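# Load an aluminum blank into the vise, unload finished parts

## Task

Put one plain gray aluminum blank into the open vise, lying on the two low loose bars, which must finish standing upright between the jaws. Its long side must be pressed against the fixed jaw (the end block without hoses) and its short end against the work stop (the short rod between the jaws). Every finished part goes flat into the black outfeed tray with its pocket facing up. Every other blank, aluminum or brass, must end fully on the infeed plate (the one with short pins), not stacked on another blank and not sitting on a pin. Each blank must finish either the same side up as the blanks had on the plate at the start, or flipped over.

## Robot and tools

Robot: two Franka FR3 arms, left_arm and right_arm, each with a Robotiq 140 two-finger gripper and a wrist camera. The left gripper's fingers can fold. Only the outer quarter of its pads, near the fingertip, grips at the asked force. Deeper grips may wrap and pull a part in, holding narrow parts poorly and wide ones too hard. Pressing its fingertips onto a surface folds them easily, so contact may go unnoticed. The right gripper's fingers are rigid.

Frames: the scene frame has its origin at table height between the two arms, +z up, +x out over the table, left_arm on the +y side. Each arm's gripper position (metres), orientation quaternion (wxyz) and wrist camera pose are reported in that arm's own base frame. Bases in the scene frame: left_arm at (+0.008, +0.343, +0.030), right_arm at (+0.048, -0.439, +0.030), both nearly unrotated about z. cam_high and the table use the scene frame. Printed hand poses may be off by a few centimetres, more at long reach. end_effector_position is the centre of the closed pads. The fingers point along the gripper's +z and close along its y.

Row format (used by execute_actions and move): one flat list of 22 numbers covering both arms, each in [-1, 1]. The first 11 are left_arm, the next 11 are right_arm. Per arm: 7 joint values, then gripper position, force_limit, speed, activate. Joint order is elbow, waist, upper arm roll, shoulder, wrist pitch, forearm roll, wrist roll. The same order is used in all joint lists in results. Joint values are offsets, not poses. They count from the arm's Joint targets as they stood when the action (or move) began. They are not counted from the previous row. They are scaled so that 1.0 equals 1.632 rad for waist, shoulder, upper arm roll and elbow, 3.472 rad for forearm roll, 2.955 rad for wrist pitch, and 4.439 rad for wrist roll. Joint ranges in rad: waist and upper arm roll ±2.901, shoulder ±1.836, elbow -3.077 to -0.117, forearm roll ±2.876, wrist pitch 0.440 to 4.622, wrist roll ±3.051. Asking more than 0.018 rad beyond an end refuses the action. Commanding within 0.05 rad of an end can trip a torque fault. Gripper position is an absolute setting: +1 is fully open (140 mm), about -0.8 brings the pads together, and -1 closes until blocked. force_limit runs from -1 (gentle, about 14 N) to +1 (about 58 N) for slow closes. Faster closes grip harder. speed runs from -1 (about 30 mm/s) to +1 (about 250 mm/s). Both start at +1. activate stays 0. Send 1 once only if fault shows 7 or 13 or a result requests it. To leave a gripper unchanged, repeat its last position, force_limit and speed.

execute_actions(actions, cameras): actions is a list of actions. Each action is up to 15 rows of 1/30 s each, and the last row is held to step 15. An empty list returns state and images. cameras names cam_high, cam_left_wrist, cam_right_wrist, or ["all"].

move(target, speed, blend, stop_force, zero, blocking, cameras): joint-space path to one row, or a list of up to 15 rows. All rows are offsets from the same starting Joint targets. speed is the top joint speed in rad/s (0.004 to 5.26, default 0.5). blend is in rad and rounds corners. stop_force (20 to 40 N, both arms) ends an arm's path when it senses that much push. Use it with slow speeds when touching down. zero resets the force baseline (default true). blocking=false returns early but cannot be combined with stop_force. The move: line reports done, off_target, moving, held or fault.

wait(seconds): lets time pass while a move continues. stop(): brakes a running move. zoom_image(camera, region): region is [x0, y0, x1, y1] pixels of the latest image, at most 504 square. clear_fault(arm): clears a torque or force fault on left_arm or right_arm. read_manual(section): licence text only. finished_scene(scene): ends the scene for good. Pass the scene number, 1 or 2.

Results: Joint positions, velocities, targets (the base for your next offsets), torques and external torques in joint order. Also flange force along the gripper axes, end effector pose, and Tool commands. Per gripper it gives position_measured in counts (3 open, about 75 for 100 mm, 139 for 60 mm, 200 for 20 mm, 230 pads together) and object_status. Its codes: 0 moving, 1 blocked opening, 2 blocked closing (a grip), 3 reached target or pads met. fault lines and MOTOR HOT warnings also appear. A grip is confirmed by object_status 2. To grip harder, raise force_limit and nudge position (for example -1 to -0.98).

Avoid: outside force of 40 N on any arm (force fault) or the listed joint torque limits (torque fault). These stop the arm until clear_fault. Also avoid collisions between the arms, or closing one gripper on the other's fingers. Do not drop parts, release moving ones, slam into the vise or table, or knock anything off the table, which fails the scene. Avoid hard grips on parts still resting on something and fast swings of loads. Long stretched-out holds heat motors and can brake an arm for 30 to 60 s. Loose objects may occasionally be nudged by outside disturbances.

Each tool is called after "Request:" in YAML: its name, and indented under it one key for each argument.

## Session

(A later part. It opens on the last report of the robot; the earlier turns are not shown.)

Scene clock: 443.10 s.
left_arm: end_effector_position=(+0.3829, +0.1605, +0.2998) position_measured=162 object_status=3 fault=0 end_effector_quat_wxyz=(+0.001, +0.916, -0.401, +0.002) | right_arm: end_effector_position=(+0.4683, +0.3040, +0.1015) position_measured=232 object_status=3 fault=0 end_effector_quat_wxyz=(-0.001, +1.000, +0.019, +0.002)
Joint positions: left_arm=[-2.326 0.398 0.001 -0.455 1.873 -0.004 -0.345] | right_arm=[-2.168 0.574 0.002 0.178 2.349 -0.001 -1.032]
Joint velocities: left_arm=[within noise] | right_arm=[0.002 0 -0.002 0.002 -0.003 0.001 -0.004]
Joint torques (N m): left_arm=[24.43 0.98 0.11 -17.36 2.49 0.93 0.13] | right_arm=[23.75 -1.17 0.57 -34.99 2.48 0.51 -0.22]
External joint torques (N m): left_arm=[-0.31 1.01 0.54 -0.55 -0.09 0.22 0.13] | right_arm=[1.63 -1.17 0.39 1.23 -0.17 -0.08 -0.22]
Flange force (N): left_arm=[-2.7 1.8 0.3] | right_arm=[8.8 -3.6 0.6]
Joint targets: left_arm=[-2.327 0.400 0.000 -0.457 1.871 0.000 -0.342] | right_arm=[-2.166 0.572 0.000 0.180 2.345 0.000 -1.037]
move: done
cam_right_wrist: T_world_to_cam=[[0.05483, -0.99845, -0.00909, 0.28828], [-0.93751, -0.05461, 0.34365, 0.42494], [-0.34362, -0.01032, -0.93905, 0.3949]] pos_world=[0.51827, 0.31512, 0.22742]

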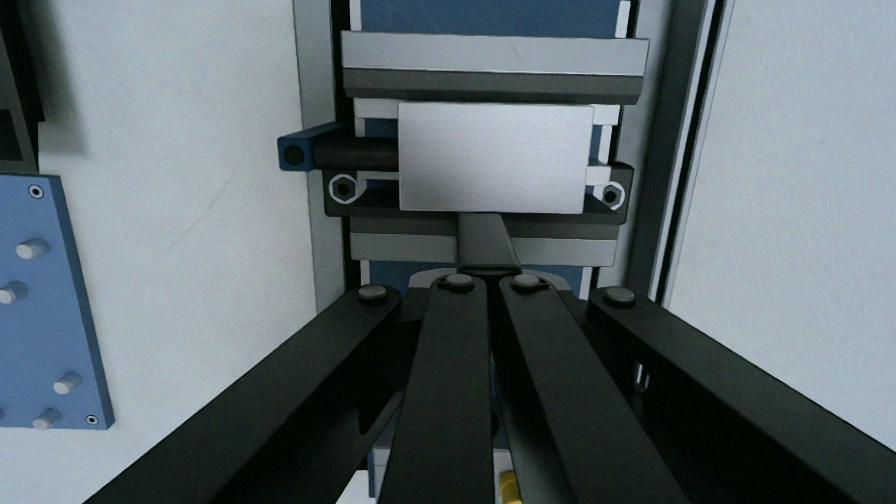

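Request:
move:
  target: [0,0,0,0,0,0,0,-0.26,-0.7,-1,0,0.0028,-0.0009,0,0.002,-0.0004,0,-0.0003,-0.9,-1,-0.5,0]
  speed: 0.02

Request:
move:
  target: [0,0,0,0,0,0,0,-0.26,-0.7,-1,0,0.0028,-0.0009,0,0.002,-0.0004,0,-0.0003,-0.9,-1,-0.5,0]
  speed: 0.02
  cameras: ["cam_right_wrist"]

Request:
zoom_image:
  camera: "cam_right_wrist"
  region: [300, 60, 620, 310]

Scene clock: 448.23 s.
left_arm: end_effector_position=(+0.3829, +0.1605, +0.2998) position_measured=162 object_status=3 fault=0 end_effector_quat_wxyz=(+0.001, +0.916, -0.401, +0.002) | right_arm: end_effector_position=(+0.4687, +0.3041, +0.1013) position_measured=232 object_status=3 fault=0 end_effector_quat_wxyz=(+0.000, +1.000, +0.020, +0.000)
Joint positions: left_arm=[-2.326 0.398 0.001 -0.455 1.873 -0.004 -0.345] | right_arm=[-2.163 0.574 0.002 0.181 2.345 -0.001 -1.034]
Joint torques (N m): left_arm=[24.49 1.01 0.08 -17.42 2.49 0.93 0.11] | right_arm=[24.29 -2.02 -0.28 -34.69 2.75 0.36 -0.2]
External joint torques (N m): left_arm=[-0.31 0.98 0.45 -0.53 -0.1 0.22 0.11] | right_arm=[2.07 -2.04 -0.48 1.71 0.09 -0.23 -0.2]
Flange force (N): left_arm=[-2.5 1.8 0.3] | right_arm=[11.8 -3.6 1.6]
Joint targets: left_arm=[-2.327 0.400 0.000 -0.457 1.871 0.000 -0.342] | right_arm=[-2.161 0.571 0.000 0.183 2.344 0.000 -1.038]
move: done

Scene clock: 448.73 s.
left_arm: end_effector_position=(+0.3829, +0.1605, +0.2998) position_measured=162 object_status=3 fault=0 end_effector_quat_wxyz=(+0.001, +0.916, -0.401, +0.002) | right_arm: end_effector_position=(+0.4688, +0.3041, +0.1013) position_measured=232 object_status=3 fault=0 end_effector_quat_wxyz=(+0.001, +1.000, +0.020, -0.001)
Joint positions: left_arm=[-2.326 0.398 0.001 -0.455 1.873 -0.004 -0.345] | right_arm=[-2.159 0.574 0.002 0.183 2.34 -0.001 -1.035]
Joint torques (N m): left_arm=[24.46 1.03 0.07 -17.44 2.49 0.93 0.12] | right_arm=[25 -2.74 -0.63 -34.05 3.28 0.38 -0.14]
External joint torques (N m): left_arm=[-0.16 1.06 0.51 -0.79 -0.08 0.22 0.12] | right_arm=[2.83 -2.65 -0.73 2.35 0.64 -0.21 -0.14]
Flange force (N): left_arm=[-2.8 2.2 -0.1] | right_arm=[15.6 -5.0 3.4]
Joint targets: left_arm=[-2.327 0.400 0.000 -0.457 1.871 0.000 -0.342] | right_arm=[-2.157 0.569 0.000 0.186 2.343 0.000 -1.039]
move: done
cam_right_wrist: T_world_to_cam=[[0.05777, -0.99831, -0.00639, 0.28661], [-0.93572, -0.05638, 0.34821, 0.42461], [-0.34799, -0.01414, -0.93739, 0.39797]] pos_world=[0.51924, 0.31569, 0.22703]

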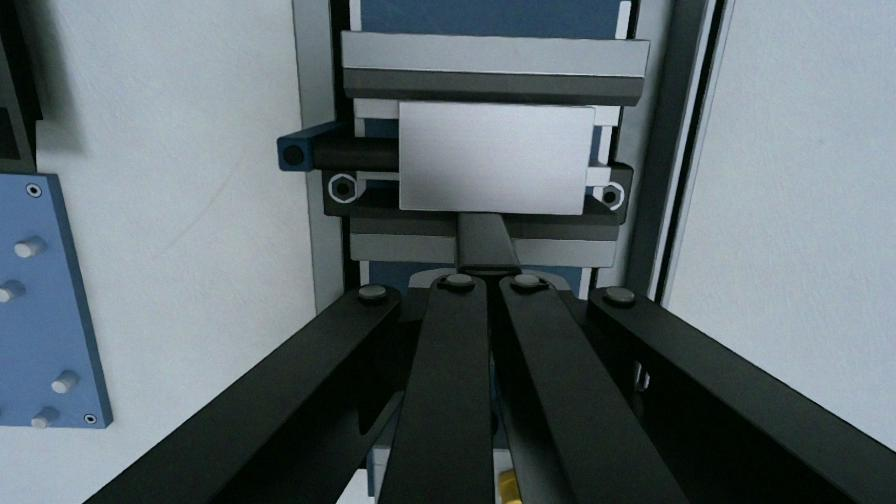

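Scaled by 1.575 from the camera's image (finer frame: 1280x720).

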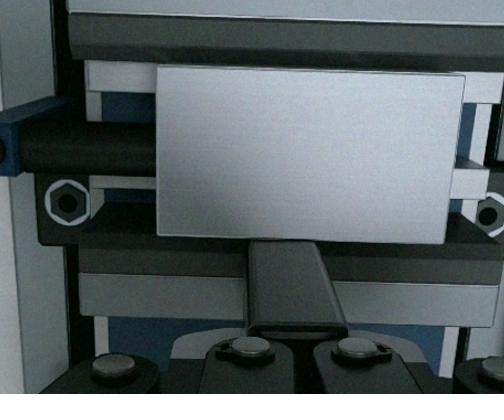

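Request:
move:
  target:
    - [0,0,0,0,0,0,0,-0.26,-0.7,-1,0,-0.0352,0.0116,0,-0.0251,0.0056,0,0.0041,-0.9,-1,-0.5,0]
    - [0,0,0,0,0,0,0,-0.26,-0.7,-1,0,0.0319,-0.0116,0,-0.106,-0.0761,0,-0.0047,-0.9,-1,-0.5,0]
  speed: [0.06,0.4]
  blend: [0.01,0]
  cameras: ["cam_high","cam_right_wrist"]

Request:
zoom_image:
  camera: "cam_right_wrist"
  region: [340, 40, 560, 200]

Request:
zoom_image:
  camera: "cam_high"
  region: [440, 170, 610, 330]

Scene clock: 455.47 s.
left_arm: end_effector_position=(+0.3829, +0.1605, +0.2998) position_measured=162 object_status=3 fault=0 end_effector_quat_wxyz=(+0.001, +0.916, -0.401, +0.002) | right_arm: end_effector_position=(+0.4658, +0.2874, +0.2012) position_measured=232 object_status=3 fault=0 end_effector_quat_wxyz=(-0.001, +1.000, +0.019, +0.003)
Joint positions: left_arm=[-2.326 0.398 0.001 -0.455 1.873 -0.004 -0.345] | right_arm=[-2.105 0.552 0.001 0.012 2.123 -0.001 -1.056]
Joint velocities: left_arm=[within noise] | right_arm=[0.001 0 0.001 0 -0.005 0.001 -0.004]
Joint torques (N m): left_arm=[24.49 1.01 0.06 -17.41 2.5 0.94 0.1] | right_arm=[25.54 -0.73 0.81 -31.48 2.38 0.72 -0.32]
External joint torques (N m): left_arm=[-0.22 1.03 0.49 -0.7 -0.09 0.23 0.1] | right_arm=[1.39 -0.63 0.89 1.15 -0.28 0.02 -0.32]
Flange force (N): left_arm=[-2.7 2.1 0.0] | right_arm=[7.6 -3.9 -1.5]
Joint targets: left_arm=[-2.327 0.400 0.000 -0.457 1.871 0.000 -0.342] | right_arm=[-2.104 0.550 0.000 0.013 2.118 0.000 -1.060]
move: done
cam_right_wrist: T_world_to_cam=[[0.05559, -0.9984, -0.01015, 0.27253], [-0.93841, -0.05572, 0.34101, 0.38856], [-0.34103, -0.00943, -0.94, 0.48622]] pos_world=[0.51529, 0.29833, 0.32731]

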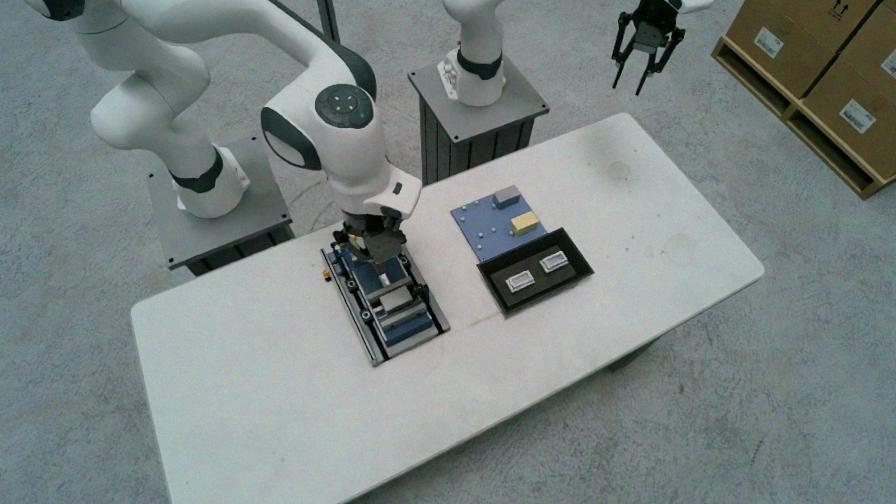

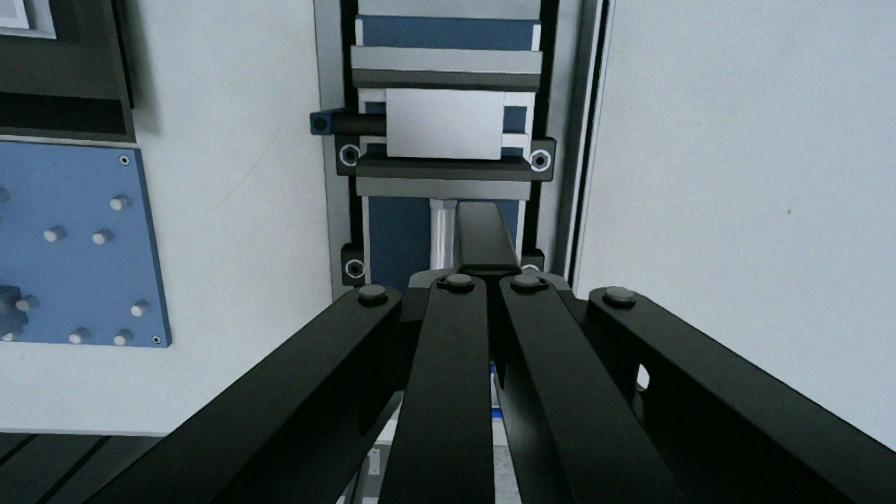

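Scaled by 2.291 from the camera's image (finer frame: 1280x720).

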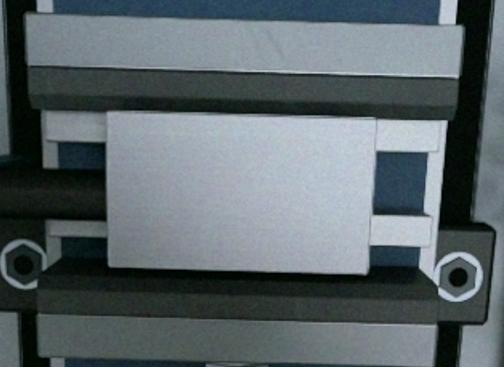

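Scaled by 2.965 from the camera's image (finer frame: 1280x720).

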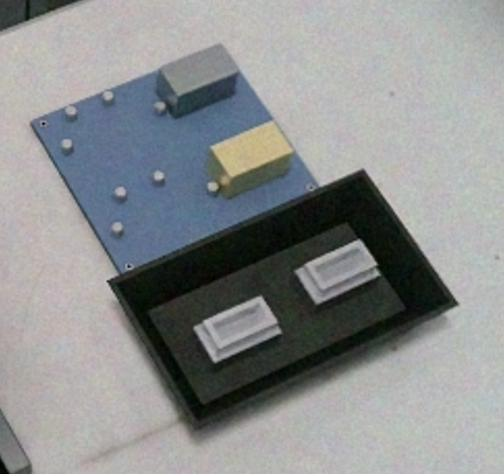

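Request:
finished_scene:
  scene: 1

The scene is finished: the task was done.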